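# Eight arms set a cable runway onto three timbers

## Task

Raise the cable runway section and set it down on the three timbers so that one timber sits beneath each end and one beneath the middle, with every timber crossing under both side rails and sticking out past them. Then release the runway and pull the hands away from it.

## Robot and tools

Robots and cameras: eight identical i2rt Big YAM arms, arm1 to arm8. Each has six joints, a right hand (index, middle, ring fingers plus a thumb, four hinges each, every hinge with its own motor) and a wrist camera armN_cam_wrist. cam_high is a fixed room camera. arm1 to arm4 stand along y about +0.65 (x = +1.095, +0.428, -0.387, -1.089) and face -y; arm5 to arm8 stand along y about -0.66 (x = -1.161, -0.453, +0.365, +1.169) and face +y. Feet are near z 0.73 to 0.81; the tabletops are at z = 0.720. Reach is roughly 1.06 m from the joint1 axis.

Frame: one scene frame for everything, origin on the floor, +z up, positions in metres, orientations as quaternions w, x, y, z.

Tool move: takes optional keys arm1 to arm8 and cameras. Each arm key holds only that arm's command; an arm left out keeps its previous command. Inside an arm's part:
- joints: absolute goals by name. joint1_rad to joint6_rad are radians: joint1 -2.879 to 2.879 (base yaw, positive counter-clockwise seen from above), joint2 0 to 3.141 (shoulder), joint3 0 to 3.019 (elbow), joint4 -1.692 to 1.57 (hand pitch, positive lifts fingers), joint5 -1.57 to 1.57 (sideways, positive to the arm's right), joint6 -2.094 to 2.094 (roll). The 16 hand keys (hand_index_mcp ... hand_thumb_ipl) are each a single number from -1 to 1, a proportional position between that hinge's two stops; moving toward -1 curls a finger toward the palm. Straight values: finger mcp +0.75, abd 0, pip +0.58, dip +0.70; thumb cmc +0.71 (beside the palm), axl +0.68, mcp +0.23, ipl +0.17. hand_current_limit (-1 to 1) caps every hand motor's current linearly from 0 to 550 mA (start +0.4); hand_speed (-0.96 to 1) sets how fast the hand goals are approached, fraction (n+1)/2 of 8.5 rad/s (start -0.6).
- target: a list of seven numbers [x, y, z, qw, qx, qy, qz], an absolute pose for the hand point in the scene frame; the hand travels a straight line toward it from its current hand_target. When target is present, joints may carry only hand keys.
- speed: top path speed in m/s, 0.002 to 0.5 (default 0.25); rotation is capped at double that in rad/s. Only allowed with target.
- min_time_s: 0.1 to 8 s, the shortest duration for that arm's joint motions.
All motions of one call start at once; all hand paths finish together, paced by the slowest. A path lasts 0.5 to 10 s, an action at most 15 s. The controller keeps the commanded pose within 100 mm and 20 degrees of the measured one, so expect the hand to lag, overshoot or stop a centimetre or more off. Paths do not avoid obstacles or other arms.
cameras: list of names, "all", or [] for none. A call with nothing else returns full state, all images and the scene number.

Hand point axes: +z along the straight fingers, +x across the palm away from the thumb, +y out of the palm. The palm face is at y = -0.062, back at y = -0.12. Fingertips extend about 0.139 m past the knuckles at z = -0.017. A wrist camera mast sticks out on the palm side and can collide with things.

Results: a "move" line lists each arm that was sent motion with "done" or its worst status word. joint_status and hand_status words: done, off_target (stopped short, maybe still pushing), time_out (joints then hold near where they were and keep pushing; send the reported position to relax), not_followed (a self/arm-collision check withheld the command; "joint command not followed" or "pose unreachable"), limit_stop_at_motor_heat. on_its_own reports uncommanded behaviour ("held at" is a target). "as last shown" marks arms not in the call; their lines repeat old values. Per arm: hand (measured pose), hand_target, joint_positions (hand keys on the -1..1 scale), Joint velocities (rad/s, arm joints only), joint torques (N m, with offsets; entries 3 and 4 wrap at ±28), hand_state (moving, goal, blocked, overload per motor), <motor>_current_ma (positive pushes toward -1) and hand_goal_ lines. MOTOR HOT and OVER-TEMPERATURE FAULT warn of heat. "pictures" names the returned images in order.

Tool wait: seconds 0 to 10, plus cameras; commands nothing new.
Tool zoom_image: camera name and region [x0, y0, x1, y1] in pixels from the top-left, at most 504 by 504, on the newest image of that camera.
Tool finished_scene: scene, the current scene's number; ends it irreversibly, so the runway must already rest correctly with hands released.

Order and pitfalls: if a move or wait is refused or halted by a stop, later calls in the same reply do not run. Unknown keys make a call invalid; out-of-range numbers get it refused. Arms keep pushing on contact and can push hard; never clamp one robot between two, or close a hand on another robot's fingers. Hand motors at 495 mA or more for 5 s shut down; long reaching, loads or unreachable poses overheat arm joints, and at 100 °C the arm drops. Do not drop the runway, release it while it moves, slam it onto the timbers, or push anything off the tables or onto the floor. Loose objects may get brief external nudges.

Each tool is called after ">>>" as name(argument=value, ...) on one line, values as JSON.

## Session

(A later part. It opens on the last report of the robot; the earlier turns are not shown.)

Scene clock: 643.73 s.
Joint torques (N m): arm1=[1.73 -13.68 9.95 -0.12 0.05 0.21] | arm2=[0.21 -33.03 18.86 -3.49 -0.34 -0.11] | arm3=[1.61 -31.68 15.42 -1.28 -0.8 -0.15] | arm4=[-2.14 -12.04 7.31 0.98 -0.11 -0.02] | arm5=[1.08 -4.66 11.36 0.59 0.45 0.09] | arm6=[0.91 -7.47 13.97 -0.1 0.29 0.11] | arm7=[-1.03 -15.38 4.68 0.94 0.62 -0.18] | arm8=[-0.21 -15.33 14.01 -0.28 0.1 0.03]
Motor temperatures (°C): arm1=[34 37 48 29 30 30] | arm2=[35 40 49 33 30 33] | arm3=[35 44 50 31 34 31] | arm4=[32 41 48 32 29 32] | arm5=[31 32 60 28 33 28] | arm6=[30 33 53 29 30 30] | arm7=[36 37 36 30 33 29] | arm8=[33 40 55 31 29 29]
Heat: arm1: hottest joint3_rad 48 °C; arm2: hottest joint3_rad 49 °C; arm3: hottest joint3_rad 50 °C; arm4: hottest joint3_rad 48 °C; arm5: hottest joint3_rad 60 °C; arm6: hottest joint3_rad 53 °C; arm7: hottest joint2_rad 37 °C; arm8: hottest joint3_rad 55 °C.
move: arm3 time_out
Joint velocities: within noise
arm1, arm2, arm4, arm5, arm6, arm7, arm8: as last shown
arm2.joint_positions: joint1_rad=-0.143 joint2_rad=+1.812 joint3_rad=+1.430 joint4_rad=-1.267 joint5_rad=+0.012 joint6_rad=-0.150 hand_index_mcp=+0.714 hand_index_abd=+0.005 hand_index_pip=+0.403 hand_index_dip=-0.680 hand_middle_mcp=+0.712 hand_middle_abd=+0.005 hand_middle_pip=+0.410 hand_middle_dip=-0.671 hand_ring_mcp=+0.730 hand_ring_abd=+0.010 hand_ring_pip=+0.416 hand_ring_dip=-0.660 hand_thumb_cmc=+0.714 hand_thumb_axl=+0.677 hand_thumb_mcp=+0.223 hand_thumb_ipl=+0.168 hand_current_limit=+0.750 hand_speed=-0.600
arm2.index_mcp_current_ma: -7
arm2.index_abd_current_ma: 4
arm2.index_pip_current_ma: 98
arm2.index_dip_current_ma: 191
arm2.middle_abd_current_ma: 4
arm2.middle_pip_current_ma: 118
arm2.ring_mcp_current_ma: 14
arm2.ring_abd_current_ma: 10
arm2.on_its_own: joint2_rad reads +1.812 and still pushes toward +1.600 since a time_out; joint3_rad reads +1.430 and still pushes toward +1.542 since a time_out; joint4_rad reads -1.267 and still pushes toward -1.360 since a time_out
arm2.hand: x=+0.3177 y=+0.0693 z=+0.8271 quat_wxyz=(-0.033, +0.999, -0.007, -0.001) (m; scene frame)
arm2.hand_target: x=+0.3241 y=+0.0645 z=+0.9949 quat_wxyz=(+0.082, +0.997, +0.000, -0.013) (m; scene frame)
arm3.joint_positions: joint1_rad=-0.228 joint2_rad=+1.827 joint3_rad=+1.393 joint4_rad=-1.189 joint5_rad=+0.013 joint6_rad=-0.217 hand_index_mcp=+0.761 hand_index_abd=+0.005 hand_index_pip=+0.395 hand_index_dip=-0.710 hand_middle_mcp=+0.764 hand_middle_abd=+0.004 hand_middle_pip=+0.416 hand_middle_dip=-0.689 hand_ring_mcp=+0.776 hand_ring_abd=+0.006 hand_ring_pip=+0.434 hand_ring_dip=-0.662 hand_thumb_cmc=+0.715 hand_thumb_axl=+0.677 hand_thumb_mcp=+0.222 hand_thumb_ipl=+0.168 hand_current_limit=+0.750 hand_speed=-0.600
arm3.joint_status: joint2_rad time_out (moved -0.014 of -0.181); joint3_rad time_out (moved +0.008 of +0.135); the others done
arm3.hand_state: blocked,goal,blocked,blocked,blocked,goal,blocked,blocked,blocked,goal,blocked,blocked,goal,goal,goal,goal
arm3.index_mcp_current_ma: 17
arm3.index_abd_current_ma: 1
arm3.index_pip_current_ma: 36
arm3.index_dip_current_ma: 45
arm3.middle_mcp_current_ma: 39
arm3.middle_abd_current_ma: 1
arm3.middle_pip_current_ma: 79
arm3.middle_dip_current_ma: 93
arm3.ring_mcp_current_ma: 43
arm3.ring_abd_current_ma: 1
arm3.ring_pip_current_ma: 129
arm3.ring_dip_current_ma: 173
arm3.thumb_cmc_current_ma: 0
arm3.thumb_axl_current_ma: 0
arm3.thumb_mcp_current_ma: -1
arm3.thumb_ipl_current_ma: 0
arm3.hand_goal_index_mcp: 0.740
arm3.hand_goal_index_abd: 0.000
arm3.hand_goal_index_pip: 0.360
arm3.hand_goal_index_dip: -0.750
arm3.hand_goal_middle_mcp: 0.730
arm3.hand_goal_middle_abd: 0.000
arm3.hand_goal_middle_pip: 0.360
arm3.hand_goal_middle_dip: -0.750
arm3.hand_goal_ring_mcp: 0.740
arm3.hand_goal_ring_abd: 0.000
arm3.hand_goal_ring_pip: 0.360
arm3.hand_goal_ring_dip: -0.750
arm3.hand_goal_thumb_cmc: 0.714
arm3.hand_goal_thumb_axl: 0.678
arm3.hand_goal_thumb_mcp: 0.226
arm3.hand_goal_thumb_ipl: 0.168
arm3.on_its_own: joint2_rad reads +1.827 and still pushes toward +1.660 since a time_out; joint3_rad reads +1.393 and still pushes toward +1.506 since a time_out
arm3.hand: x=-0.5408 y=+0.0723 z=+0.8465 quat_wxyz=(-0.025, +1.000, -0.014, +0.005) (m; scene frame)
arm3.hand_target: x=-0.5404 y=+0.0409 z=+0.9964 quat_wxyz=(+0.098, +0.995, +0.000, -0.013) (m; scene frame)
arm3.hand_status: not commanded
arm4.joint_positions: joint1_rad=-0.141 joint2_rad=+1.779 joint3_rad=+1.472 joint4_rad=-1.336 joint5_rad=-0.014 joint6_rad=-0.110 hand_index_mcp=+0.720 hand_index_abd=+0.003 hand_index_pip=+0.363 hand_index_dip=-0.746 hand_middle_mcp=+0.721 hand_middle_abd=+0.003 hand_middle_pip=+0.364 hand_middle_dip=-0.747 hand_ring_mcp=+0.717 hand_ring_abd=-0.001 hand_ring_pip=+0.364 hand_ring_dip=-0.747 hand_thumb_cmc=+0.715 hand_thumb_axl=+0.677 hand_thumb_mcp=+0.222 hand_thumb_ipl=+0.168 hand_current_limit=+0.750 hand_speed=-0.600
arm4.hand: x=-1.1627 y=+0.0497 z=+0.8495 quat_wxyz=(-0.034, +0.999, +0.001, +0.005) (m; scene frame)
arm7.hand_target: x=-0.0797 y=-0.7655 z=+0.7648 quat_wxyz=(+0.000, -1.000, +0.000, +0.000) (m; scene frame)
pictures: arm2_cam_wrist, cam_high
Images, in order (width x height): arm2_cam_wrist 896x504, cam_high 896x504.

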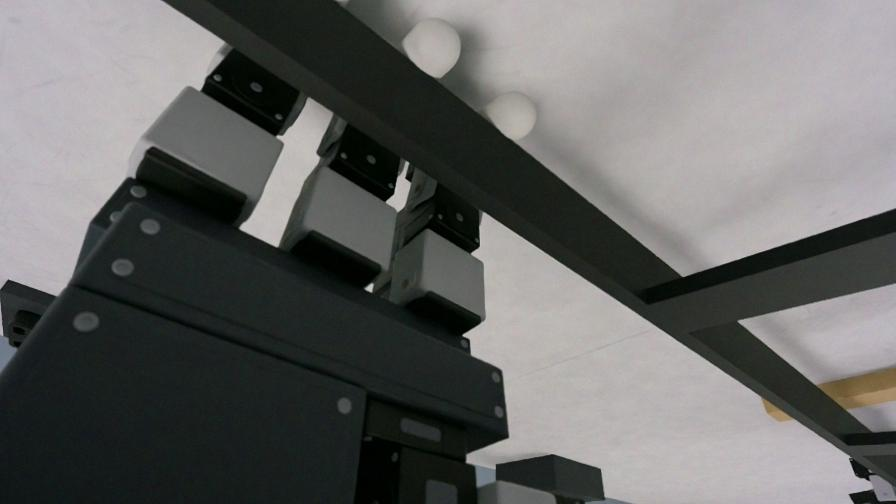

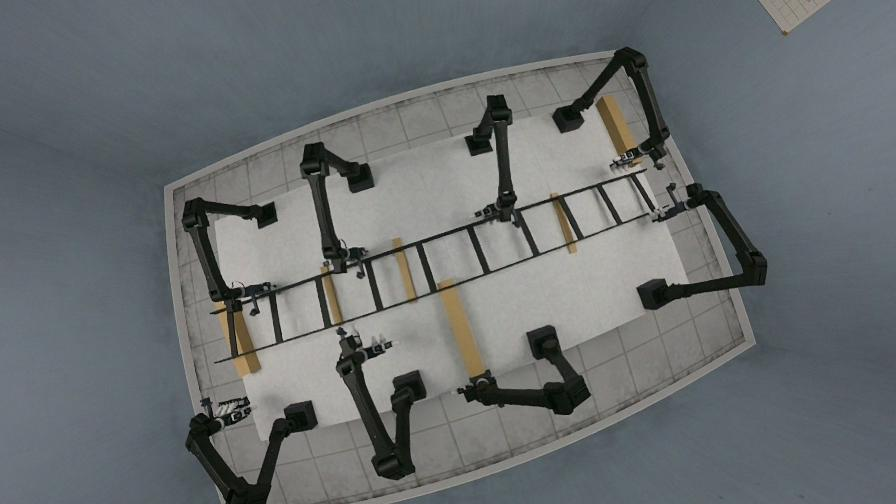

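>>> move(arm3={"joints":{"joint2_rad":1.58,"joint3_rad":1.56,"joint4_rad":-1.26},"min_time_s":2}, arm2={"joints":{"joint2_rad":1.55,"joint3_rad":1.58,"joint4_rad":-1.36},"min_time_s":2}, cameras=["cam_high"])

Scene clock: 648.67 s.
Joint torques (N m): arm1=[1.67 -13.27 10 0.05 0.04 0.18] | arm2=[-0.15 -32.97 19.28 -2.65 -0.45 -0.11] | arm3=[1.61 -32.21 15.76 -0.92 -0.74 -0.16] | arm4=[-2.14 -12.04 7.3 0.98 -0.11 -0.02] | arm5=[1.08 -5.3 11.44 0.29 0.44 0.09] | arm6=[0.91 -7.41 14 -0.09 0.29 0.12] | arm7=[-1.03 -15.38 4.7 0.95 0.62 -0.19] | arm8=[0.79 -15.15 13.89 -0.29 0.11 0.07]
Motor temperatures (°C): arm1=[34 37 48 29 30 30] | arm2=[35 42 51 33 30 33] | arm3=[35 44 50 31 34 31] | arm4=[32 41 48 32 29 32] | arm5=[31 32 61 28 33 28] | arm6=[29 33 53 29 30 30] | arm7=[36 37 36 30 33 29] | arm8=[33 40 55 31 29 29]
Heat: arm1: hottest joint3_rad 48 °C; arm2: hottest joint3_rad 51 °C; arm3: hottest joint3_rad 50 °C; arm4: hottest joint3_rad 48 °C; arm5: hottest joint3_rad 61 °C; arm6: hottest joint3_rad 53 °C; arm7: hottest joint2_rad 37 °C; arm8: hottest joint3_rad 55 °C.
move: arm2 time_out; arm3 time_out
Joint velocities: within noise
arm1, arm4, arm5, arm6, arm7, arm8: as last shown
arm2.joint_positions: joint1_rad=-0.143 joint2_rad=+1.765 joint3_rad=+1.430 joint4_rad=-1.286 joint5_rad=+0.016 joint6_rad=-0.147 hand_index_mcp=+0.720 hand_index_abd=+0.005 hand_index_pip=+0.403 hand_index_dip=-0.680 hand_middle_mcp=+0.722 hand_middle_abd=+0.005 hand_middle_pip=+0.410 hand_middle_dip=-0.671 hand_ring_mcp=+0.742 hand_ring_abd=+0.010 hand_ring_pip=+0.416 hand_ring_dip=-0.660 hand_thumb_cmc=+0.714 hand_thumb_axl=+0.677 hand_thumb_mcp=+0.223 hand_thumb_ipl=+0.168 hand_current_limit=+0.750 hand_speed=-0.600
arm2.joint_status: joint2_rad time_out (moved -0.047 of -0.262); joint3_rad time_out (moved +0.000 of +0.150); joint4_rad time_out (moved -0.018 of -0.093)
arm2.hand_state: goal,goal,blocked,blocked,goal,goal,blocked,blocked,blocked,goal,blocked,blocked,goal,goal,goal,goal
arm2.index_mcp_current_ma: 0
arm2.index_abd_current_ma: 4
arm2.index_pip_current_ma: 98
arm2.index_dip_current_ma: 191
arm2.middle_mcp_current_ma: 2
arm2.middle_abd_current_ma: 4
arm2.middle_pip_current_ma: 119
arm2.middle_dip_current_ma: 224
arm2.ring_mcp_current_ma: 43
arm2.ring_abd_current_ma: 11
arm2.ring_pip_current_ma: 141
arm2.ring_dip_current_ma: 272
arm2.thumb_cmc_current_ma: 0
arm2.thumb_axl_current_ma: 0
arm2.thumb_mcp_current_ma: -3
arm2.thumb_ipl_current_ma: 0
arm2.hand_goal_index_mcp: 0.720
arm2.hand_goal_index_abd: 0.000
arm2.hand_goal_index_pip: 0.360
arm2.hand_goal_index_dip: -0.750
arm2.hand_goal_middle_mcp: 0.720
arm2.hand_goal_middle_abd: 0.000
arm2.hand_goal_middle_pip: 0.360
arm2.hand_goal_middle_dip: -0.750
arm2.hand_goal_ring_mcp: 0.720
arm2.hand_goal_ring_abd: 0.000
arm2.hand_goal_ring_pip: 0.360
arm2.hand_goal_ring_dip: -0.750
arm2.hand_goal_thumb_cmc: 0.714
arm2.hand_goal_thumb_axl: 0.678
arm2.hand_goal_thumb_mcp: 0.226
arm2.hand_goal_thumb_ipl: 0.168
arm2.on_its_own: joint2_rad reads +1.765 and still pushes toward +1.550 since a time_out; joint3_rad reads +1.430 and still pushes toward +1.542 since a time_out; joint4_rad reads -1.286 and still pushes toward -1.360 since a time_out
arm2.hand: x=+0.3175 y=+0.0729 z=+0.8529 quat_wxyz=(-0.019, +1.000, -0.009, -0.005) (m; scene frame)
arm2.hand_target: x=+0.3253 y=+0.0717 z=+1.0237 quat_wxyz=(+0.107, +0.994, +0.000, -0.017) (m; scene frame)
arm2.hand_status: not commanded
arm3.joint_positions: joint1_rad=-0.228 joint2_rad=+1.760 joint3_rad=+1.410 joint4_rad=-1.236 joint5_rad=+0.012 joint6_rad=-0.217 hand_index_mcp=+0.761 hand_index_abd=+0.005 hand_index_pip=+0.395 hand_index_dip=-0.710 hand_middle_mcp=+0.768 hand_middle_abd=+0.004 hand_middle_pip=+0.417 hand_middle_dip=-0.688 hand_ring_mcp=+0.783 hand_ring_abd=+0.006 hand_ring_pip=+0.435 hand_ring_dip=-0.662 hand_thumb_cmc=+0.715 hand_thumb_axl=+0.677 hand_thumb_mcp=+0.222 hand_thumb_ipl=+0.168 hand_current_limit=+0.750 hand_speed=-0.600
arm3.joint_status: joint2_rad time_out (moved -0.067 of -0.247); joint3_rad time_out (moved +0.017 of +0.167); the others done
arm3.hand_state: blocked,goal,blocked,blocked,blocked,goal,blocked,blocked,blocked,goal,blocked,blocked,goal,goal,goal,goal
arm3.index_mcp_current_ma: 17
arm3.index_abd_current_ma: 1
arm3.index_pip_current_ma: 36
arm3.index_dip_current_ma: 45
arm3.middle_mcp_current_ma: 46
arm3.middle_abd_current_ma: 1
arm3.middle_pip_current_ma: 83
arm3.middle_dip_current_ma: 97
arm3.ring_mcp_current_ma: 58
arm3.ring_abd_current_ma: 1
arm3.ring_pip_current_ma: 131
arm3.ring_dip_current_ma: 173
arm3.thumb_cmc_current_ma: 0
arm3.thumb_axl_current_ma: 0
arm3.thumb_mcp_current_ma: -1
arm3.thumb_ipl_current_ma: 0
arm3.hand_goal_index_mcp: 0.740
arm3.hand_goal_index_abd: 0.000
arm3.hand_goal_index_pip: 0.360
arm3.hand_goal_index_dip: -0.750
arm3.hand_goal_middle_mcp: 0.730
arm3.hand_goal_middle_abd: 0.000
arm3.hand_goal_middle_pip: 0.360
arm3.hand_goal_middle_dip: -0.750
arm3.hand_goal_ring_mcp: 0.740
arm3.hand_goal_ring_abd: 0.000
arm3.hand_goal_ring_pip: 0.360
arm3.hand_goal_ring_dip: -0.750
arm3.hand_goal_thumb_cmc: 0.714
arm3.hand_goal_thumb_axl: 0.678
arm3.hand_goal_thumb_mcp: 0.226
arm3.hand_goal_thumb_ipl: 0.168
arm3.on_its_own: joint2_rad reads +1.760 and still pushes toward +1.580 since a time_out; joint3_rad reads +1.410 and still pushes toward +1.523 since a time_out
arm3.hand: x=-0.5405 y=+0.0743 z=+0.8893 quat_wxyz=(-0.007, +1.000, -0.014, +0.002) (m; scene frame)
arm3.hand_target: x=-0.5378 y=+0.0541 z=+1.0486 quat_wxyz=(+0.126, +0.992, +0.000, -0.020) (m; scene frame)
arm3.hand_status: not commanded
pictures: cam_high
Images, in order (width x height): cam_high 896x504.

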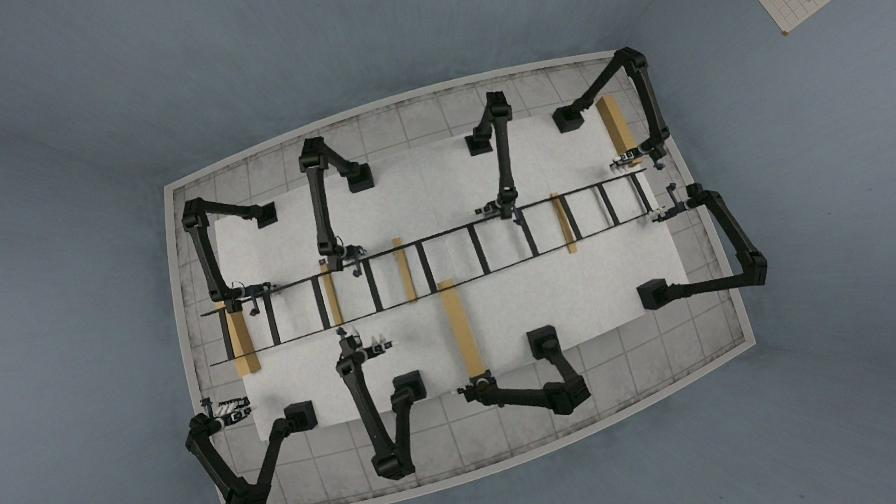

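>>> move(arm2={"joints":{"joint2_rad":1.47,"joint3_rad":1.60,"joint4_rad":-1.36},"min_time_s":2}, arm3={"joints":{"joint2_rad":1.54,"joint3_rad":1.56,"joint4_rad":-1.26},"min_time_s":2}, cameras=["cam_high","arm7_cam_wrist","arm2_cam_wrist"])

Scene clock: 653.47 s.
Joint torques (N m): arm1=[1.9 -13.51 10.04 -0.06 0.05 0.21] | arm2=[0.15 -34.02 19.62 -2.15 -0.39 -0.16] | arm3=[1.55 -31.21 15.97 -0.62 -0.58 -0.14] | arm4=[-2.08 -11.99 7.32 0.98 -0.11 -0.02] | arm5=[0.79 -5.07 11.51 0.38 0.45 0.15] | arm6=[0.91 -7.65 13.96 -0.14 0.28 0.11] | arm7=[-1.08 -15.56 4.68 0.95 0.61 -0.19] | arm8=[0.15 -15.33 13.85 -0.21 0.15 0.07]
Motor temperatures (°C): arm1=[34 37 48 29 30 30] | arm2=[35 43 52 33 30 33] | arm3=[35 45 51 31 34 31] | arm4=[32 41 48 32 29 32] | arm5=[31 32 61 28 33 28] | arm6=[29 33 53 29 30 30] | arm7=[36 37 36 30 33 29] | arm8=[33 40 55 31 29 29]
Heat: arm1: hottest joint3_rad 48 °C; arm2: hottest joint3_rad 52 °C; arm3: hottest joint3_rad 51 °C; arm4: hottest joint3_rad 48 °C; arm5: hottest joint3_rad 61 °C; arm6: hottest joint3_rad 53 °C; arm7: hottest joint2_rad 37 °C; arm8: hottest joint3_rad 55 °C.
move: arm2 time_out; arm3 time_out
Joint velocities: within noise
arm1, arm4, arm5, arm6, arm7, arm8: as last shown
arm2.joint_positions: joint1_rad=-0.143 joint2_rad=+1.711 joint3_rad=+1.430 joint4_rad=-1.292 joint5_rad=+0.014 joint6_rad=-0.147 hand_index_mcp=+0.728 hand_index_abd=+0.005 hand_index_pip=+0.413 hand_index_dip=-0.676 hand_middle_mcp=+0.731 hand_middle_abd=+0.005 hand_middle_pip=+0.417 hand_middle_dip=-0.670 hand_ring_mcp=+0.752 hand_ring_abd=+0.011 hand_ring_pip=+0.419 hand_ring_dip=-0.660 hand_thumb_cmc=+0.714 hand_thumb_axl=+0.677 hand_thumb_mcp=+0.223 hand_thumb_ipl=+0.168 hand_current_limit=+0.750 hand_speed=-0.600
arm2.joint_status: joint2_rad time_out (moved -0.054 of -0.295); joint3_rad time_out (moved +0.000 of +0.170); joint4_rad time_out (moved -0.006 of -0.074)
arm2.hand_state: goal,goal,blocked,blocked,goal,goal,blocked,blocked,blocked,goal,blocked,blocked,goal,goal,goal,goal
arm2.index_mcp_current_ma: 10
arm2.index_abd_current_ma: 4
arm2.index_pip_current_ma: 128
arm2.index_dip_current_ma: 205
arm2.middle_mcp_current_ma: 16
arm2.middle_abd_current_ma: 4
arm2.middle_pip_current_ma: 144
arm2.middle_dip_current_ma: 229
arm2.ring_mcp_current_ma: 69
arm2.ring_abd_current_ma: 11
arm2.ring_pip_current_ma: 151
arm2.ring_dip_current_ma: 272
arm2.thumb_cmc_current_ma: 0
arm2.thumb_axl_current_ma: 0
arm2.thumb_mcp_current_ma: -3
arm2.thumb_ipl_current_ma: 0
arm2.hand_goal_index_mcp: 0.720
arm2.hand_goal_index_abd: 0.000
arm2.hand_goal_index_pip: 0.360
arm2.hand_goal_index_dip: -0.750
arm2.hand_goal_middle_mcp: 0.720
arm2.hand_goal_middle_abd: 0.000
arm2.hand_goal_middle_pip: 0.360
arm2.hand_goal_middle_dip: -0.750
arm2.hand_goal_ring_mcp: 0.720
arm2.hand_goal_ring_abd: 0.000
arm2.hand_goal_ring_pip: 0.360
arm2.hand_goal_ring_dip: -0.750
arm2.hand_goal_thumb_cmc: 0.714
arm2.hand_goal_thumb_axl: 0.678
arm2.hand_goal_thumb_mcp: 0.226
arm2.hand_goal_thumb_ipl: 0.168
arm2.on_its_own: joint2_rad reads +1.711 and still pushes toward +1.470 since a time_out; joint3_rad reads +1.430 and still pushes toward +1.542 since a time_out; joint4_rad reads -1.292 and still pushes toward -1.360 since a time_out
arm2.hand: x=+0.3180 y=+0.0747 z=+0.8832 quat_wxyz=(+0.004, +1.000, -0.009, -0.007) (m; scene frame)
arm2.hand_target: x=+0.3275 y=+0.0862 z=+1.0693 quat_wxyz=(+0.146, +0.989, +0.000, -0.023) (m; scene frame)
arm2.hand_status: not commanded
arm3.joint_positions: joint1_rad=-0.228 joint2_rad=+1.715 joint3_rad=+1.410 joint4_rad=-1.241 joint5_rad=+0.008 joint6_rad=-0.219 hand_index_mcp=+0.761 hand_index_abd=+0.005 hand_index_pip=+0.401 hand_index_dip=-0.706 hand_middle_mcp=+0.770 hand_middle_abd=+0.004 hand_middle_pip=+0.420 hand_middle_dip=-0.685 hand_ring_mcp=+0.785 hand_ring_abd=+0.006 hand_ring_pip=+0.435 hand_ring_dip=-0.662 hand_thumb_cmc=+0.715 hand_thumb_axl=+0.677 hand_thumb_mcp=+0.222 hand_thumb_ipl=+0.168 hand_current_limit=+0.750 hand_speed=-0.600
arm3.joint_status: joint2_rad time_out (moved -0.044 of -0.220); joint3_rad time_out (moved +0.000 of +0.150); the others done
arm3.hand_state: blocked,goal,blocked,blocked,blocked,goal,blocked,blocked,blocked,goal,blocked,blocked,goal,goal,goal,goal
arm3.index_mcp_current_ma: 17
arm3.index_abd_current_ma: 1
arm3.index_pip_current_ma: 47
arm3.index_dip_current_ma: 53
arm3.middle_mcp_current_ma: 50
arm3.middle_abd_current_ma: 1
arm3.middle_pip_current_ma: 89
arm3.middle_dip_current_ma: 104
arm3.ring_mcp_current_ma: 62
arm3.ring_abd_current_ma: 1
arm3.ring_pip_current_ma: 132
arm3.ring_dip_current_ma: 173
arm3.thumb_cmc_current_ma: 0
arm3.thumb_axl_current_ma: 0
arm3.thumb_mcp_current_ma: -1
arm3.thumb_ipl_current_ma: 0
arm3.hand_goal_index_mcp: 0.740
arm3.hand_goal_index_abd: 0.000
arm3.hand_goal_index_pip: 0.360
arm3.hand_goal_index_dip: -0.750
arm3.hand_goal_middle_mcp: 0.730
arm3.hand_goal_middle_abd: 0.000
arm3.hand_goal_middle_pip: 0.360
arm3.hand_goal_middle_dip: -0.750
arm3.hand_goal_ring_mcp: 0.740
arm3.hand_goal_ring_abd: 0.000
arm3.hand_goal_ring_pip: 0.360
arm3.hand_goal_ring_dip: -0.750
arm3.hand_goal_thumb_cmc: 0.714
arm3.hand_goal_thumb_axl: 0.678
arm3.hand_goal_thumb_mcp: 0.226
arm3.hand_goal_thumb_ipl: 0.168
arm3.on_its_own: joint2_rad reads +1.715 and still pushes toward +1.540 since a time_out; joint3_rad reads +1.410 and still pushes toward +1.523 since a time_out
arm3.hand: x=-0.5397 y=+0.0749 z=+0.9146 quat_wxyz=(+0.013, +1.000, -0.013, -0.001) (m; scene frame)
arm3.hand_target: x=-0.5367 y=+0.0601 z=+1.0721 quat_wxyz=(+0.145, +0.989, +0.000, -0.024) (m; scene frame)
arm3.hand_status: not commanded
pictures: arm2_cam_wrist, arm7_cam_wrist, cam_high
Images, in order (width x height): arm2_cam_wrist 896x504, arm7_cam_wrist 896x504, cam_high 896x504.

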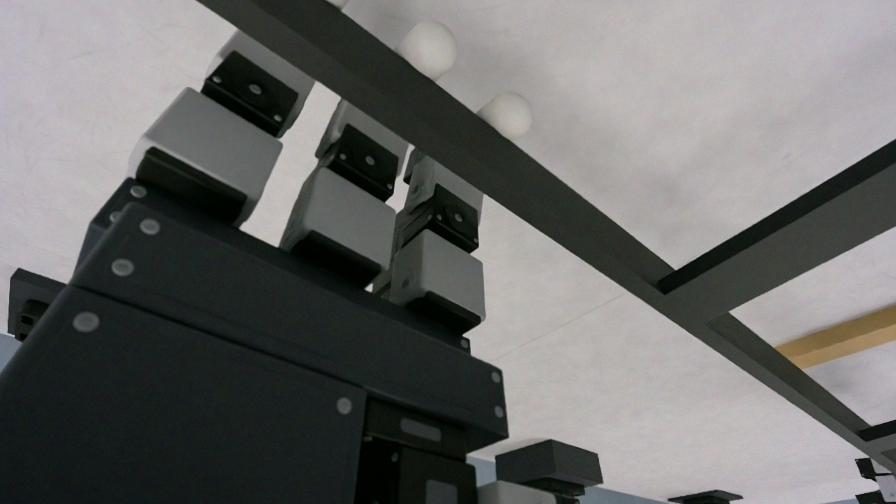

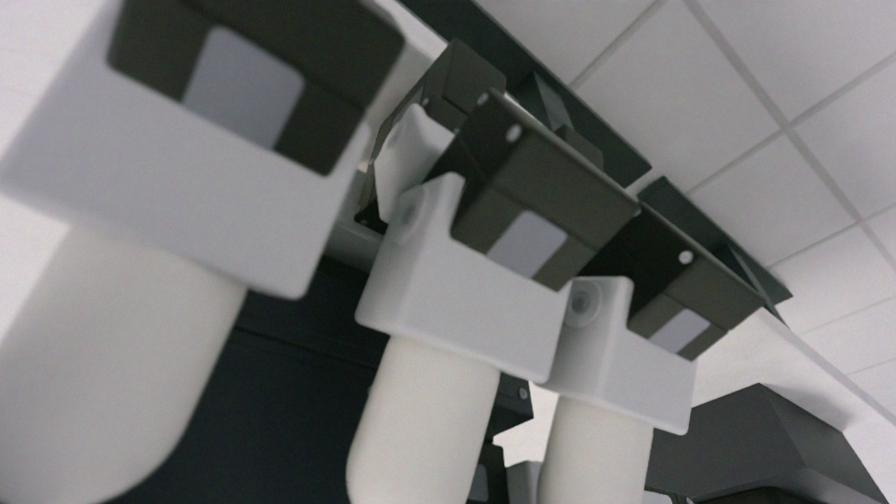

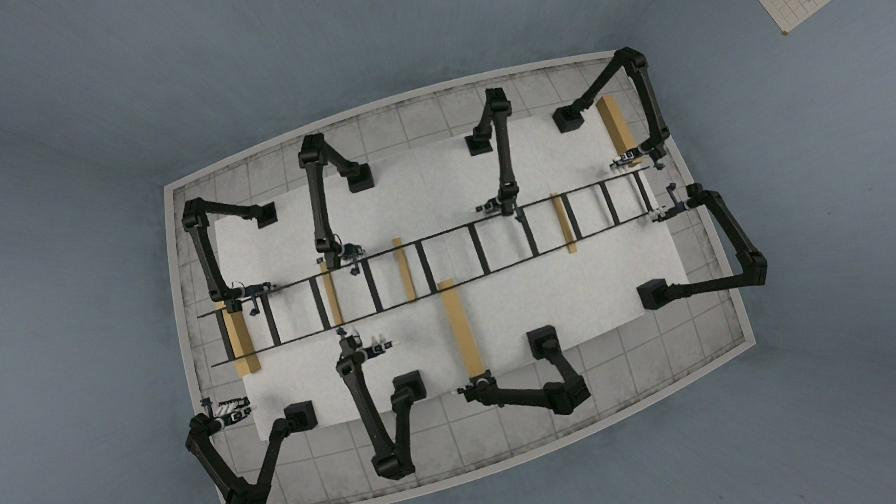

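>>> move(arm7={"target":[-0.08,-0.82,0.80,0,-1,0,0],"speed":0.15})

>>> move(arm7={"target":[-0.08,-0.80,0.97,0,-1,0,0],"speed":0.2})

Scene clock: 658.37 s.
Joint torques (N m): arm1=[1.67 -13.45 10.07 -0.06 0.08 0.24] | arm2=[0.44 -34.55 19.44 -2.32 -0.4 -0.14] | arm3=[1.55 -31.15 15.91 -0.61 -0.59 -0.14] | arm4=[-2.14 -12.04 7.31 0.96 -0.1 -0.02] | arm5=[0.56 -5.42 11.73 0.21 0.42 0.13] | arm6=[0.91 -7.36 13.96 -0.12 0.28 0.11] | arm7=[1.67 -14.33 8.43 0.14 -0.13 0.12] | arm8=[0.5 -14.86 13.9 -0.28 0.11 0.02]
Motor temperatures (°C): arm1=[34 37 48 29 30 30] | arm2=[35 42 53 33 30 33] | arm3=[35 45 51 31 34 31] | arm4=[32 41 47 32 29 32] | arm5=[31 32 61 28 33 28] | arm6=[29 33 53 29 30 30] | arm7=[36 38 36 30 33 29] | arm8=[33 40 55 31 29 29]
Heat: arm1: hottest joint3_rad 48 °C; arm2: hottest joint3_rad 53 °C; arm3: hottest joint3_rad 51 °C; arm4: hottest joint3_rad 47 °C; arm5: hottest joint3_rad 61 °C; arm6: hottest joint3_rad 53 °C; arm7: hottest joint2_rad 38 °C; arm8: hottest joint3_rad 55 °C.
move: arm7 off_target
Joint velocities: within noise
arm1.joint_positions: joint1_rad=+0.212 joint2_rad=+1.633 joint3_rad=+1.289 joint4_rad=-1.254 joint5_rad=+0.002 joint6_rad=+0.237 hand_index_mcp=+0.752 hand_index_abd=-0.003 hand_index_pip=+0.573 hand_index_dip=-0.577 hand_middle_mcp=+0.751 hand_middle_abd=-0.003 hand_middle_pip=+0.574 hand_middle_dip=-0.577 hand_ring_mcp=+0.752 hand_ring_abd=-0.003 hand_ring_pip=+0.574 hand_ring_dip=-0.577 hand_thumb_cmc=+0.714 hand_thumb_axl=+0.677 hand_thumb_mcp=+0.222 hand_thumb_ipl=+0.168 hand_current_limit=+0.400 hand_speed=-0.600
arm1.joint_status: not commanded
arm1.hand_state: goal,goal,goal,goal,goal,goal,goal,goal,goal,goal,goal,goal,goal,goal,goal,goal
arm1.index_mcp_current_ma: -5
arm1.index_abd_current_ma: -6
arm1.index_pip_current_ma: -5
arm1.index_dip_current_ma: 7
arm1.middle_mcp_current_ma: -5
arm1.middle_abd_current_ma: -5
arm1.middle_pip_current_ma: -5
arm1.middle_dip_current_ma: 7
arm1.ring_mcp_current_ma: -5
arm1.ring_abd_current_ma: -5
arm1.ring_pip_current_ma: -4
arm1.ring_dip_current_ma: 6
arm1.thumb_cmc_current_ma: -1
arm1.thumb_axl_current_ma: -1
arm1.thumb_mcp_current_ma: -12
arm1.thumb_ipl_current_ma: -1
arm1.hand_goal_index_mcp: 0.754
arm1.hand_goal_index_abd: 0.000
arm1.hand_goal_index_pip: 0.576
arm1.hand_goal_index_dip: -0.580
arm1.hand_goal_middle_mcp: 0.754
arm1.hand_goal_middle_abd: 0.000
arm1.hand_goal_middle_pip: 0.576
arm1.hand_goal_middle_dip: -0.580
arm1.hand_goal_ring_mcp: 0.754
arm1.hand_goal_ring_abd: 0.000
arm1.hand_goal_ring_pip: 0.576
arm1.hand_goal_ring_dip: -0.580
arm1.hand_goal_thumb_cmc: 0.714
arm1.hand_goal_thumb_axl: 0.678
arm1.hand_goal_thumb_mcp: 0.226
arm1.hand_goal_thumb_ipl: 0.168
arm1.hand: x=+1.1831 y=+0.1107 z=+0.9349 quat_wxyz=(-0.014, +1.000, +0.002, -0.003) (m; scene frame)
arm1.hand_target: x=+1.1898 y=+0.1005 z=+0.9500 quat_wxyz=(+0.000, +1.000, +0.000, +0.000) (m; scene frame)
arm1.hand_status: not commanded
arm2, arm3: as last shown
arm2.on_its_own: joint2_rad reads +1.711 and still pushes toward +1.470 since a time_out; joint3_rad reads +1.430 and still pushes toward +1.542 since a time_out; joint4_rad reads -1.292 and still pushes toward -1.360 since a time_out
arm3.on_its_own: joint2_rad reads +1.715 and still pushes toward +1.540 since a time_out; joint3_rad reads +1.410 and still pushes toward +1.523 since a time_out
arm4.joint_positions: joint1_rad=-0.141 joint2_rad=+1.779 joint3_rad=+1.472 joint4_rad=-1.336 joint5_rad=-0.014 joint6_rad=-0.110 hand_index_mcp=+0.720 hand_index_abd=+0.003 hand_index_pip=+0.363 hand_index_dip=-0.746 hand_middle_mcp=+0.721 hand_middle_abd=+0.003 hand_middle_pip=+0.364 hand_middle_dip=-0.747 hand_ring_mcp=+0.717 hand_ring_abd=-0.001 hand_ring_pip=+0.364 hand_ring_dip=-0.747 hand_thumb_cmc=+0.715 hand_thumb_axl=+0.677 hand_thumb_mcp=+0.222 hand_thumb_ipl=+0.168 hand_current_limit=+0.750 hand_speed=-0.600
arm4.joint_status: not commanded
arm4.hand_state: goal,goal,goal,goal,goal,goal,goal,goal,goal,goal,goal,goal,goal,goal,goal,goal
arm4.index_mcp_current_ma: 0
arm4.index_abd_current_ma: 1
arm4.index_pip_current_ma: 2
arm4.index_dip_current_ma: 2
arm4.middle_mcp_current_ma: 1
arm4.middle_abd_current_ma: 1
arm4.middle_pip_current_ma: 2
arm4.middle_dip_current_ma: 2
arm4.ring_mcp_current_ma: -1
arm4.ring_abd_current_ma: 0
arm4.ring_pip_current_ma: 2
arm4.ring_dip_current_ma: 2
arm4.thumb_cmc_current_ma: 0
arm4.thumb_axl_current_ma: 0
arm4.thumb_mcp_current_ma: -3
arm4.thumb_ipl_current_ma: 0
arm4.hand_goal_index_mcp: 0.720
arm4.hand_goal_index_abd: 0.000
arm4.hand_goal_index_pip: 0.360
arm4.hand_goal_index_dip: -0.750
arm4.hand_goal_middle_mcp: 0.720
arm4.hand_goal_middle_abd: 0.000
arm4.hand_goal_middle_pip: 0.360
arm4.hand_goal_middle_dip: -0.750
arm4.hand_goal_ring_mcp: 0.720
arm4.hand_goal_ring_abd: 0.000
arm4.hand_goal_ring_pip: 0.360
arm4.hand_goal_ring_dip: -0.750
arm4.hand_goal_thumb_cmc: 0.714
arm4.hand_goal_thumb_axl: 0.678
arm4.hand_goal_thumb_mcp: 0.226
arm4.hand_goal_thumb_ipl: 0.168
arm4.hand: x=-1.1627 y=+0.0497 z=+0.8495 quat_wxyz=(-0.034, +0.999, +0.001, +0.005) (m; scene frame)
arm4.hand_target: x=-1.1646 y=+0.0457 z=+0.8411 quat_wxyz=(-0.037, +0.999, -0.001, +0.008) (m; scene frame)
arm4.hand_status: not commanded
arm5.joint_positions: joint1_rad=+0.930 joint2_rad=+1.079 joint3_rad=+0.828 joint4_rad=-1.358 joint5_rad=-0.008 joint6_rad=+0.891 hand_index_mcp=-0.688 hand_index_abd=+0.000 hand_index_pip=-0.296 hand_index_dip=+0.003 hand_middle_mcp=-0.694 hand_middle_abd=+0.001 hand_middle_pip=-0.302 hand_middle_dip=-0.003 hand_ring_mcp=-0.694 hand_ring_abd=-0.001 hand_ring_pip=-0.302 hand_ring_dip=+0.003 hand_thumb_cmc=+0.698 hand_thumb_axl=+0.676 hand_thumb_mcp=-0.599 hand_thumb_ipl=+0.168 hand_current_limit=+0.750 hand_speed=-0.600
arm5.joint_status: not commanded
arm5.hand_state: goal,goal,goal,goal,goal,goal,goal,goal,goal,goal,goal,goal,goal,goal,goal,goal
arm5.index_mcp_current_ma: 19
arm5.index_abd_current_ma: 0
arm5.index_pip_current_ma: 3
arm5.index_dip_current_ma: 2
arm5.middle_mcp_current_ma: 8
arm5.middle_abd_current_ma: 0
arm5.middle_pip_current_ma: -1
arm5.middle_dip_current_ma: -2
arm5.ring_mcp_current_ma: 7
arm5.ring_abd_current_ma: 0
arm5.ring_pip_current_ma: -2
arm5.ring_dip_current_ma: 2
arm5.thumb_cmc_current_ma: -2
arm5.thumb_axl_current_ma: -2
arm5.thumb_mcp_current_ma: 0
arm5.thumb_ipl_current_ma: 0
arm5.hand_goal_index_mcp: -0.700
arm5.hand_goal_index_abd: 0.000
arm5.hand_goal_index_pip: -0.300
arm5.hand_goal_index_dip: 0.000
arm5.hand_goal_middle_mcp: -0.700
arm5.hand_goal_middle_abd: 0.000
arm5.hand_goal_middle_pip: -0.300
arm5.hand_goal_middle_dip: 0.000
arm5.hand_goal_ring_mcp: -0.700
arm5.hand_goal_ring_abd: 0.000
arm5.hand_goal_ring_pip: -0.300
arm5.hand_goal_ring_dip: 0.000
arm5.hand_goal_thumb_cmc: 0.700
arm5.hand_goal_thumb_axl: 0.678
arm5.hand_goal_thumb_mcp: -0.600
arm5.hand_goal_thumb_ipl: 0.168
arm5.hand: x=-1.3442 y=-0.4084 z=+0.9375 quat_wxyz=(+0.017, +0.002, +1.000, -0.016) (m; scene frame)
arm5.hand_target: x=-1.3593 y=-0.4006 z=+0.9598 quat_wxyz=(+0.000, +0.000, +1.000, +0.000) (m; scene frame)
arm5.hand_status: not commanded
arm6.joint_positions: joint1_rad=+0.180 joint2_rad=+1.233 joint3_rad=+1.035 joint4_rad=-1.448 joint5_rad=-0.003 joint6_rad=+0.206 hand_index_mcp=+0.786 hand_index_abd=+0.002 hand_index_pip=+0.434 hand_index_dip=-0.512 hand_middle_mcp=+0.790 hand_middle_abd=+0.002 hand_middle_pip=+0.434 hand_middle_dip=-0.512 hand_ring_mcp=-0.742 hand_ring_abd=-0.003 hand_ring_pip=+0.966 hand_ring_dip=+0.503 hand_thumb_cmc=+0.713 hand_thumb_axl=+0.677 hand_thumb_mcp=+0.223 hand_thumb_ipl=+0.168 hand_current_limit=+0.750 hand_speed=-0.600
arm6.joint_status: not commanded
arm6.hand_state: goal,goal,goal,goal,goal,goal,goal,goal,goal,goal,overload,goal,goal,goal,goal,goal
arm6.index_mcp_current_ma: -7
arm6.index_abd_current_ma: 2
arm6.index_pip_current_ma: -3
arm6.index_dip_current_ma: -3
arm6.middle_mcp_current_ma: 0
arm6.middle_abd_current_ma: 2
arm6.middle_pip_current_ma: -3
arm6.middle_dip_current_ma: -3
arm6.ring_mcp_current_ma: 17
arm6.ring_abd_current_ma: -3
arm6.ring_pip_current_ma: 0
arm6.ring_dip_current_ma: 5
arm6.thumb_cmc_current_ma: -1
arm6.thumb_axl_current_ma: -1
arm6.thumb_mcp_current_ma: -7
arm6.thumb_ipl_current_ma: 0
arm6.hand_goal_index_mcp: 0.790
arm6.hand_goal_index_abd: 0.000
arm6.hand_goal_index_pip: 0.436
arm6.hand_goal_index_dip: -0.510
arm6.hand_goal_middle_mcp: 0.790
arm6.hand_goal_middle_abd: 0.000
arm6.hand_goal_middle_pip: 0.436
arm6.hand_goal_middle_dip: -0.510
arm6.hand_goal_ring_mcp: -0.750
arm6.hand_goal_ring_abd: 0.000
arm6.hand_goal_ring_pip: 0.576
arm6.hand_goal_ring_dip: 0.500
arm6.hand_goal_thumb_cmc: 0.714
arm6.hand_goal_thumb_axl: 0.678
arm6.hand_goal_thumb_mcp: 0.226
arm6.hand_goal_thumb_ipl: 0.168
arm6.hand: x=-0.4945 y=-0.2666 z=+0.9690 quat_wxyz=(+0.005, +0.000, +0.999, -0.032) (m; scene frame)
arm6.hand_target: x=-0.4997 y=-0.2515 z=+0.9998 quat_wxyz=(+0.000, +0.000, +1.000, +0.000) (m; scene frame)
arm6.hand_status: not commanded
arm7.joint_positions: joint1_rad=+1.812 joint2_rad=+1.712 joint3_rad=+0.961 joint4_rad=-0.857 joint5_rad=-0.002 joint6_rad=-1.374 hand_index_mcp=-0.682 hand_index_abd=+0.000 hand_index_pip=-0.296 hand_index_dip=-0.003 hand_middle_mcp=-0.680 hand_middle_abd=+0.000 hand_middle_pip=-0.297 hand_middle_dip=-0.003 hand_ring_mcp=-0.684 hand_ring_abd=+0.000 hand_ring_pip=-0.297 hand_ring_dip=-0.003 hand_thumb_cmc=+0.713 hand_thumb_axl=+0.677 hand_thumb_mcp=+0.223 hand_thumb_ipl=+0.168 hand_current_limit=+0.750 hand_speed=-0.600
arm7.joint_status: not commanded
arm7.hand_state: goal,goal,goal,goal,goal,goal,goal,goal,goal,goal,goal,goal,goal,goal,goal,goal
arm7.index_mcp_current_ma: 59
arm7.index_abd_current_ma: 0
arm7.index_pip_current_ma: 8
arm7.index_dip_current_ma: -6
arm7.middle_mcp_current_ma: 65
arm7.middle_abd_current_ma: 0
arm7.middle_pip_current_ma: 7
arm7.middle_dip_current_ma: -6
arm7.ring_mcp_current_ma: 49
arm7.ring_abd_current_ma: 1
arm7.ring_pip_current_ma: 7
arm7.ring_dip_current_ma: -5
arm7.thumb_cmc_current_ma: -1
arm7.thumb_axl_current_ma: -1
arm7.thumb_mcp_current_ma: -10
arm7.thumb_ipl_current_ma: -1
arm7.hand_goal_index_mcp: -0.700
arm7.hand_goal_index_abd: 0.000
arm7.hand_goal_index_pip: -0.300
arm7.hand_goal_index_dip: 0.000
arm7.hand_goal_middle_mcp: -0.700
arm7.hand_goal_middle_abd: 0.000
arm7.hand_goal_middle_pip: -0.300
arm7.hand_goal_middle_dip: 0.000
arm7.hand_goal_ring_mcp: -0.700
arm7.hand_goal_ring_abd: 0.000
arm7.hand_goal_ring_pip: -0.300
arm7.hand_goal_ring_dip: 0.000
arm7.hand_goal_thumb_cmc: 0.714
arm7.hand_goal_thumb_axl: 0.678
arm7.hand_goal_thumb_mcp: 0.226
arm7.hand_goal_thumb_ipl: 0.168
arm7.hand: x=-0.0604 y=-0.8171 z=+0.7852 quat_wxyz=(+0.002, -1.000, -0.005, -0.018) (m; scene frame)
arm7.hand_target: x=-0.0795 y=-0.8198 z=+0.8004 quat_wxyz=(+0.000, -1.000, +0.000, +0.000) (m; scene frame)
arm7.hand_status: off_target (0.025 m and 2.2 deg from the pose sent, 0.049 m and 1.8 deg at the start)
arm8.joint_positions: joint1_rad=-0.393 joint2_rad=+1.717 joint3_rad=+1.354 joint4_rad=-1.259 joint5_rad=+0.012 joint6_rad=-0.348 hand_index_mcp=+0.749 hand_index_abd=+0.003 hand_index_pip=+0.573 hand_index_dip=-0.582 hand_middle_mcp=+0.749 hand_middle_abd=+0.003 hand_middle_pip=+0.573 hand_middle_dip=-0.577 hand_ring_mcp=+0.752 hand_ring_abd=+0.002 hand_ring_pip=+0.574 hand_ring_dip=-0.577 hand_thumb_cmc=+0.715 hand_thumb_axl=+0.677 hand_thumb_mcp=+0.223 hand_thumb_ipl=+0.168 hand_current_limit=+0.400 hand_speed=-0.600
arm8.joint_status: not commanded
arm8.hand_state: goal,goal,goal,goal,goal,goal,goal,goal,goal,goal,goal,goal,goal,goal,goal,goal
arm8.index_mcp_current_ma: -4
arm8.index_abd_current_ma: 1
arm8.index_pip_current_ma: -2
arm8.index_dip_current_ma: -1
arm8.middle_mcp_current_ma: -4
arm8.middle_abd_current_ma: 2
arm8.middle_pip_current_ma: -2
arm8.middle_dip_current_ma: 2
arm8.ring_mcp_current_ma: -1
arm8.ring_abd_current_ma: 1
arm8.ring_pip_current_ma: -1
arm8.ring_dip_current_ma: 2
arm8.thumb_cmc_current_ma: 0
arm8.thumb_axl_current_ma: 0
arm8.thumb_mcp_current_ma: -2
arm8.thumb_ipl_current_ma: 0
arm8.hand_goal_index_mcp: 0.754
arm8.hand_goal_index_abd: 0.000
arm8.hand_goal_index_pip: 0.576
arm8.hand_goal_index_dip: -0.580
arm8.hand_goal_middle_mcp: 0.754
arm8.hand_goal_middle_abd: 0.000
arm8.hand_goal_middle_pip: 0.576
arm8.hand_goal_middle_dip: -0.580
arm8.hand_goal_ring_mcp: 0.754
arm8.hand_goal_ring_abd: 0.000
arm8.hand_goal_ring_pip: 0.576
arm8.hand_goal_ring_dip: -0.580
arm8.hand_goal_thumb_cmc: 0.714
arm8.hand_goal_thumb_axl: 0.678
arm8.hand_goal_thumb_mcp: 0.226
arm8.hand_goal_thumb_ipl: 0.168
arm8.hand: x=+1.3619 y=-0.1148 z=+0.9234 quat_wxyz=(-0.009, -0.001, +1.000, -0.022) (m; scene frame)
arm8.hand_target: x=+1.3721 y=-0.1012 z=+0.9501 quat_wxyz=(+0.000, +0.000, +1.000, +0.000) (m; scene frame)
arm8.hand_status: not commanded
pictures: none

Scene clock: 660.03 s.
Joint torques (N m): arm1=[1.79 -13.27 10.03 -0.02 0.07 0.22] | arm2=[0.15 -34.49 19.52 -2.24 -0.44 -0.13] | arm3=[1.67 -31.27 15.92 -0.62 -0.59 -0.14] | arm4=[-2.14 -12.04 7.31 0.98 -0.11 -0.02] | arm5=[0.38 -5.95 11.29 0.38 0.41 0.13] | arm6=[0.85 -7.53 13.96 -0.12 0.28 0.12] | arm7=[1.2 -12.51 10.55 0.12 -0.13 -0.08] | arm8=[1.44 -15.68 14.04 -0.24 0.12 0.07]
Motor temperatures (°C): arm1=[34 37 48 29 30 30] | arm2=[35 42 53 33 30 33] | arm3=[35 45 51 31 34 31] | arm4=[32 41 47 32 29 32] | arm5=[31 32 61 28 33 28] | arm6=[29 33 54 29 30 30] | arm7=[36 38 36 30 33 29] | arm8=[33 40 55 31 29 29]
Heat: arm1: hottest joint3_rad 48 °C; arm2: hottest joint3_rad 53 °C; arm3: hottest joint3_rad 51 °C; arm4: hottest joint3_rad 47 °C; arm5: hottest joint3_rad 61 °C; arm6: hottest joint3_rad 54 °C; arm7: hottest joint2_rad 38 °C; arm8: hottest joint3_rad 55 °C.
move: arm7 off_target
Joint velocities: within noise
arm1, arm2, arm3, arm4, arm5, arm6, arm8: as last shown
arm2.on_its_own: joint2_rad reads +1.711 and still pushes toward +1.470 since a time_out; joint3_rad reads +1.430 and still pushes toward +1.542 since a time_out; joint4_rad reads -1.292 and still pushes toward -1.360 since a time_out
arm3.on_its_own: joint2_rad reads +1.715 and still pushes toward +1.540 since a time_out; joint3_rad reads +1.410 and still pushes toward +1.523 since a time_out
arm7.joint_positions: joint1_rad=+1.775 joint2_rad=+1.485 joint3_rad=+1.191 joint4_rad=-1.311 joint5_rad=-0.001 joint6_rad=-1.400 hand_index_mcp=-0.682 hand_index_abd=+0.000 hand_index_pip=-0.296 hand_index_dip=-0.003 hand_middle_mcp=-0.680 hand_middle_abd=+0.000 hand_middle_pip=-0.297 hand_middle_dip=-0.003 hand_ring_mcp=-0.684 hand_ring_abd=+0.000 hand_ring_pip=-0.297 hand_ring_dip=-0.003 hand_thumb_cmc=+0.713 hand_thumb_axl=+0.677 hand_thumb_mcp=+0.223 hand_thumb_ipl=+0.168 hand_current_limit=+0.750 hand_speed=-0.600
arm7.joint_status: not commanded
arm7.hand_state: goal,goal,goal,goal,goal,goal,goal,goal,goal,goal,goal,goal,goal,goal,goal,goal
arm7.index_mcp_current_ma: 58
arm7.index_abd_current_ma: 0
arm7.index_pip_current_ma: 8
arm7.index_dip_current_ma: -6
arm7.middle_mcp_current_ma: 65
arm7.middle_abd_current_ma: 0
arm7.middle_pip_current_ma: 7
arm7.middle_dip_current_ma: -6
arm7.ring_mcp_current_ma: 49
arm7.ring_abd_current_ma: 1
arm7.ring_pip_current_ma: 7
arm7.ring_dip_current_ma: -5
arm7.thumb_cmc_current_ma: -1
arm7.thumb_axl_current_ma: -1
arm7.thumb_mcp_current_ma: -10
arm7.thumb_ipl_current_ma: -1
arm7.hand_goal_index_mcp: -0.700
arm7.hand_goal_index_abd: 0.000
arm7.hand_goal_index_pip: -0.300
arm7.hand_goal_index_dip: 0.000
arm7.hand_goal_middle_mcp: -0.700
arm7.hand_goal_middle_abd: 0.000
arm7.hand_goal_middle_pip: -0.300
arm7.hand_goal_middle_dip: 0.000
arm7.hand_goal_ring_mcp: -0.700
arm7.hand_goal_ring_abd: 0.000
arm7.hand_goal_ring_pip: -0.300
arm7.hand_goal_ring_dip: 0.000
arm7.hand_goal_thumb_cmc: 0.714
arm7.hand_goal_thumb_axl: 0.678
arm7.hand_goal_thumb_mcp: 0.226
arm7.hand_goal_thumb_ipl: 0.168
arm7.hand: x=-0.0658 y=-0.8015 z=+0.9531 quat_wxyz=(+0.001, -1.000, +0.001, -0.017) (m; scene frame)
arm7.hand_target: x=-0.0793 y=-0.7999 z=+0.9701 quat_wxyz=(+0.000, -1.000, +0.000, +0.000) (m; scene frame)
arm7.hand_status: off_target (0.022 m and 2.0 deg from the pose sent, 0.187 m and 2.2 deg at the start)
pictures: none

>>> move(arm7={"joints":{"joint6_rad":1.74,"hand_thumb_mcp":-0.6,"hand_thumb_cmc":0.7},"min_time_s":2})

>>> move(arm7={"target":[-0.055,-0.75,0.90,0,0,1,0],"speed":0.2}, cameras=["arm7_cam_wrist"])

Scene clock: 663.40 s.
Joint torques (N m): arm1=[1.79 -13.27 10.1 0.03 0.06 0.19] | arm2=[0.03 -34.67 19.37 -2.35 -0.42 -0.15] | arm3=[1.79 -31.21 15.92 -0.68 -0.58 -0.14] | arm4=[-2.14 -12.04 7.31 0.98 -0.11 -0.02] | arm5=[0.91 -5.01 11.62 0.47 0.5 0.17] | arm6=[0.85 -7.59 13.96 -0.08 0.29 0.12] | arm7=[1.2 -12.28 10.4 -0.03 0.41 0.2] | arm8=[0.15 -15.56 13.97 -0.23 0.14 -0.01]
Motor temperatures (°C): arm1=[34 37 48 29 30 30] | arm2=[35 42 54 33 30 33] | arm3=[35 46 51 31 34 31] | arm4=[32 41 47 32 29 32] | arm5=[31 32 62 28 33 28] | arm6=[29 33 54 29 30 30] | arm7=[36 38 37 30 33 29] | arm8=[33 40 55 31 29 29]
Heat: arm1: hottest joint3_rad 48 °C; arm2: hottest joint3_rad 54 °C; arm3: hottest joint3_rad 51 °C; arm4: hottest joint3_rad 47 °C; arm5: hottest joint3_rad 62 °C; arm6: hottest joint3_rad 54 °C; arm7: hottest joint2_rad 38 °C; arm8: hottest joint3_rad 55 °C.
move: arm7 done
Joint velocities: within noise
arm1, arm2, arm3, arm4, arm5, arm6, arm8: as last shown
arm2.on_its_own: joint2_rad reads +1.711 and still pushes toward +1.470 since a time_out; joint3_rad reads +1.430 and still pushes toward +1.542 since a time_out; joint4_rad reads -1.292 and still pushes toward -1.360 since a time_out
arm3.on_its_own: joint2_rad reads +1.715 and still pushes toward +1.540 since a time_out; joint3_rad reads +1.410 and still pushes toward +1.523 since a time_out
arm7.joint_positions: joint1_rad=+1.775 joint2_rad=+1.485 joint3_rad=+1.191 joint4_rad=-1.311 joint5_rad=+0.000 joint6_rad=+1.731 hand_index_mcp=-0.682 hand_index_abd=+0.000 hand_index_pip=-0.296 hand_index_dip=-0.003 hand_middle_mcp=-0.680 hand_middle_abd=+0.000 hand_middle_pip=-0.297 hand_middle_dip=-0.003 hand_ring_mcp=-0.684 hand_ring_abd=+0.000 hand_ring_pip=-0.297 hand_ring_dip=-0.003 hand_thumb_cmc=+0.702 hand_thumb_axl=+0.677 hand_thumb_mcp=-0.599 hand_thumb_ipl=+0.168 hand_current_limit=+0.750 hand_speed=-0.600
arm7.joint_status: all done
arm7.hand_state: goal,goal,goal,goal,goal,goal,goal,goal,goal,goal,goal,goal,goal,goal,goal,goal
arm7.index_mcp_current_ma: 58
arm7.index_abd_current_ma: 0
arm7.index_pip_current_ma: 8
arm7.index_dip_current_ma: -6
arm7.middle_mcp_current_ma: 65
arm7.middle_abd_current_ma: 0
arm7.middle_pip_current_ma: 7
arm7.middle_dip_current_ma: -6
arm7.ring_mcp_current_ma: 49
arm7.ring_abd_current_ma: 1
arm7.ring_pip_current_ma: 7
arm7.ring_dip_current_ma: -5
arm7.thumb_cmc_current_ma: 4
arm7.thumb_axl_current_ma: -1
arm7.thumb_mcp_current_ma: 1
arm7.thumb_ipl_current_ma: -1
arm7.hand_goal_index_mcp: -0.700
arm7.hand_goal_index_abd: 0.000
arm7.hand_goal_index_pip: -0.300
arm7.hand_goal_index_dip: 0.000
arm7.hand_goal_middle_mcp: -0.700
arm7.hand_goal_middle_abd: 0.000
arm7.hand_goal_middle_pip: -0.300
arm7.hand_goal_middle_dip: 0.000
arm7.hand_goal_ring_mcp: -0.700
arm7.hand_goal_ring_abd: 0.000
arm7.hand_goal_ring_pip: -0.300
arm7.hand_goal_ring_dip: 0.000
arm7.hand_goal_thumb_cmc: 0.700
arm7.hand_goal_thumb_axl: 0.678
arm7.hand_goal_thumb_mcp: -0.600
arm7.hand_goal_thumb_ipl: 0.168
arm7.hand: x=-0.0212 y=-0.6311 z=+0.9551 quat_wxyz=(+0.017, -0.004, +1.000, +0.002) (m; scene frame)
arm7.hand_target: x=-0.0332 y=-0.6301 z=+0.9701 quat_wxyz=(+0.000, +0.004, +1.000, +0.000) (m; scene frame)
arm7.hand_status: not commanded
pictures: none

Scene clock: 665.00 s.
Joint torques (N m): arm1=[1.79 -13.68 10.09 -0.01 0.08 0.22] | arm2=[0.21 -34.43 19.48 -2.18 -0.45 -0.13] | arm3=[1.73 -31.27 15.91 -0.64 -0.6 -0.14] | arm4=[-2.08 -12.04 7.32 0.99 -0.11 -0.02] | arm5=[0.73 -4.6 11.44 0.54 0.46 0.11] | arm6=[0.79 -7.47 14 -0.13 0.29 0.11] | arm7=[1.85 -12.98 9.94 0.72 0.34 0.17] | arm8=[0.44 -16.79 14.06 -0.34 0.14 -0.02]
Motor temperatures (°C): arm1=[34 37 48 29 30 30] | arm2=[35 42 54 33 30 33] | arm3=[35 46 51 31 34 31] | arm4=[32 41 47 32 29 32] | arm5=[31 32 62 28 33 28] | arm6=[29 33 54 29 30 30] | arm7=[36 38 37 30 33 29] | arm8=[33 40 55 31 29 29]
Heat: arm1: hottest joint3_rad 48 °C; arm2: hottest joint3_rad 54 °C; arm3: hottest joint3_rad 51 °C; arm4: hottest joint3_rad 47 °C; arm5: hottest joint3_rad 62 °C; arm6: hottest joint3_rad 54 °C; arm7: hottest joint2_rad 38 °C; arm8: hottest joint3_rad 55 °C.
move: arm7 off_target
Joint velocities: within noise
arm1, arm2, arm3, arm4, arm5, arm6, arm8: as last shown
arm2.on_its_own: joint2_rad reads +1.711 and still pushes toward +1.470 since a time_out; joint3_rad reads +1.430 and still pushes toward +1.542 since a time_out; joint4_rad reads -1.292 and still pushes toward -1.360 since a time_out
arm3.on_its_own: joint2_rad reads +1.715 and still pushes toward +1.540 since a time_out; joint3_rad reads +1.410 and still pushes toward +1.523 since a time_out
arm7.joint_positions: joint1_rad=+2.006 joint2_rad=+1.659 joint3_rad=+1.228 joint4_rad=-1.175 joint5_rad=+0.000 joint6_rad=+1.964 hand_index_mcp=-0.682 hand_index_abd=+0.000 hand_index_pip=-0.296 hand_index_dip=-0.003 hand_middle_mcp=-0.680 hand_middle_abd=+0.000 hand_middle_pip=-0.297 hand_middle_dip=-0.003 hand_ring_mcp=-0.684 hand_ring_abd=+0.000 hand_ring_pip=-0.297 hand_ring_dip=-0.003 hand_thumb_cmc=+0.702 hand_thumb_axl=+0.677 hand_thumb_mcp=-0.600 hand_thumb_ipl=+0.168 hand_current_limit=+0.750 hand_speed=-0.600
arm7.joint_status: not commanded
arm7.hand_state: goal,goal,goal,goal,goal,goal,goal,goal,goal,goal,goal,goal,goal,goal,goal,goal
arm7.index_mcp_current_ma: 58
arm7.index_abd_current_ma: 0
arm7.index_pip_current_ma: 8
arm7.index_dip_current_ma: -6
arm7.middle_mcp_current_ma: 65
arm7.middle_abd_current_ma: 0
arm7.middle_pip_current_ma: 7
arm7.middle_dip_current_ma: -6
arm7.ring_mcp_current_ma: 49
arm7.ring_abd_current_ma: 1
arm7.ring_pip_current_ma: 7
arm7.ring_dip_current_ma: -5
arm7.thumb_cmc_current_ma: 4
arm7.thumb_axl_current_ma: -1
arm7.thumb_mcp_current_ma: 1
arm7.thumb_ipl_current_ma: -1
arm7.hand_goal_index_mcp: -0.700
arm7.hand_goal_index_abd: 0.000
arm7.hand_goal_index_pip: -0.300
arm7.hand_goal_index_dip: 0.000
arm7.hand_goal_middle_mcp: -0.700
arm7.hand_goal_middle_abd: 0.000
arm7.hand_goal_middle_pip: -0.300
arm7.hand_goal_middle_dip: 0.000
arm7.hand_goal_ring_mcp: -0.700
arm7.hand_goal_ring_abd: 0.000
arm7.hand_goal_ring_pip: -0.300
arm7.hand_goal_ring_dip: 0.000
arm7.hand_goal_thumb_cmc: 0.700
arm7.hand_goal_thumb_axl: 0.678
arm7.hand_goal_thumb_mcp: -0.600
arm7.hand_goal_thumb_ipl: 0.168
arm7.hand: x=-0.0376 y=-0.7417 z=+0.8952 quat_wxyz=(+0.016, -0.004, +1.000, +0.006) (m; scene frame)
arm7.hand_target: x=-0.0544 y=-0.7498 z=+0.9002 quat_wxyz=(+0.000, +0.000, +1.000, +0.000) (m; scene frame)
arm7.hand_status: off_target (0.020 m and 2.0 deg from the pose sent, 0.135 m and 2.0 deg at the start)
pictures: arm7_cam_wrist
Images, in order (width x height): arm7_cam_wrist 896x504.

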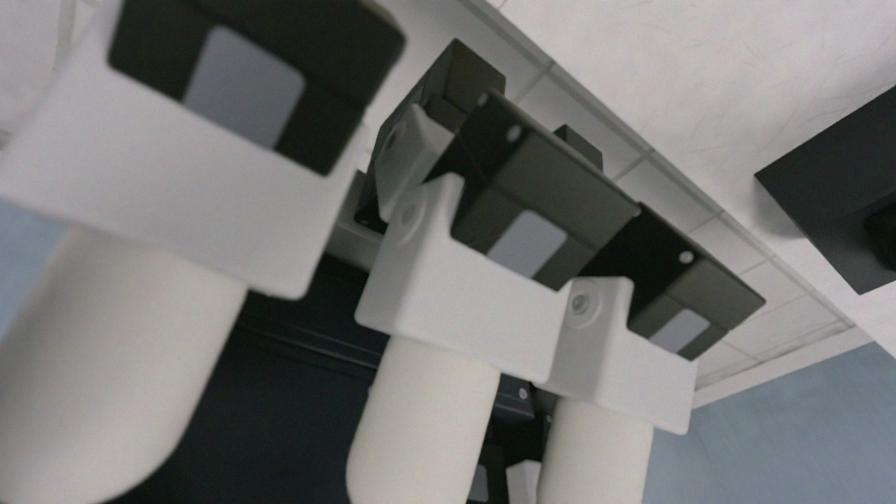

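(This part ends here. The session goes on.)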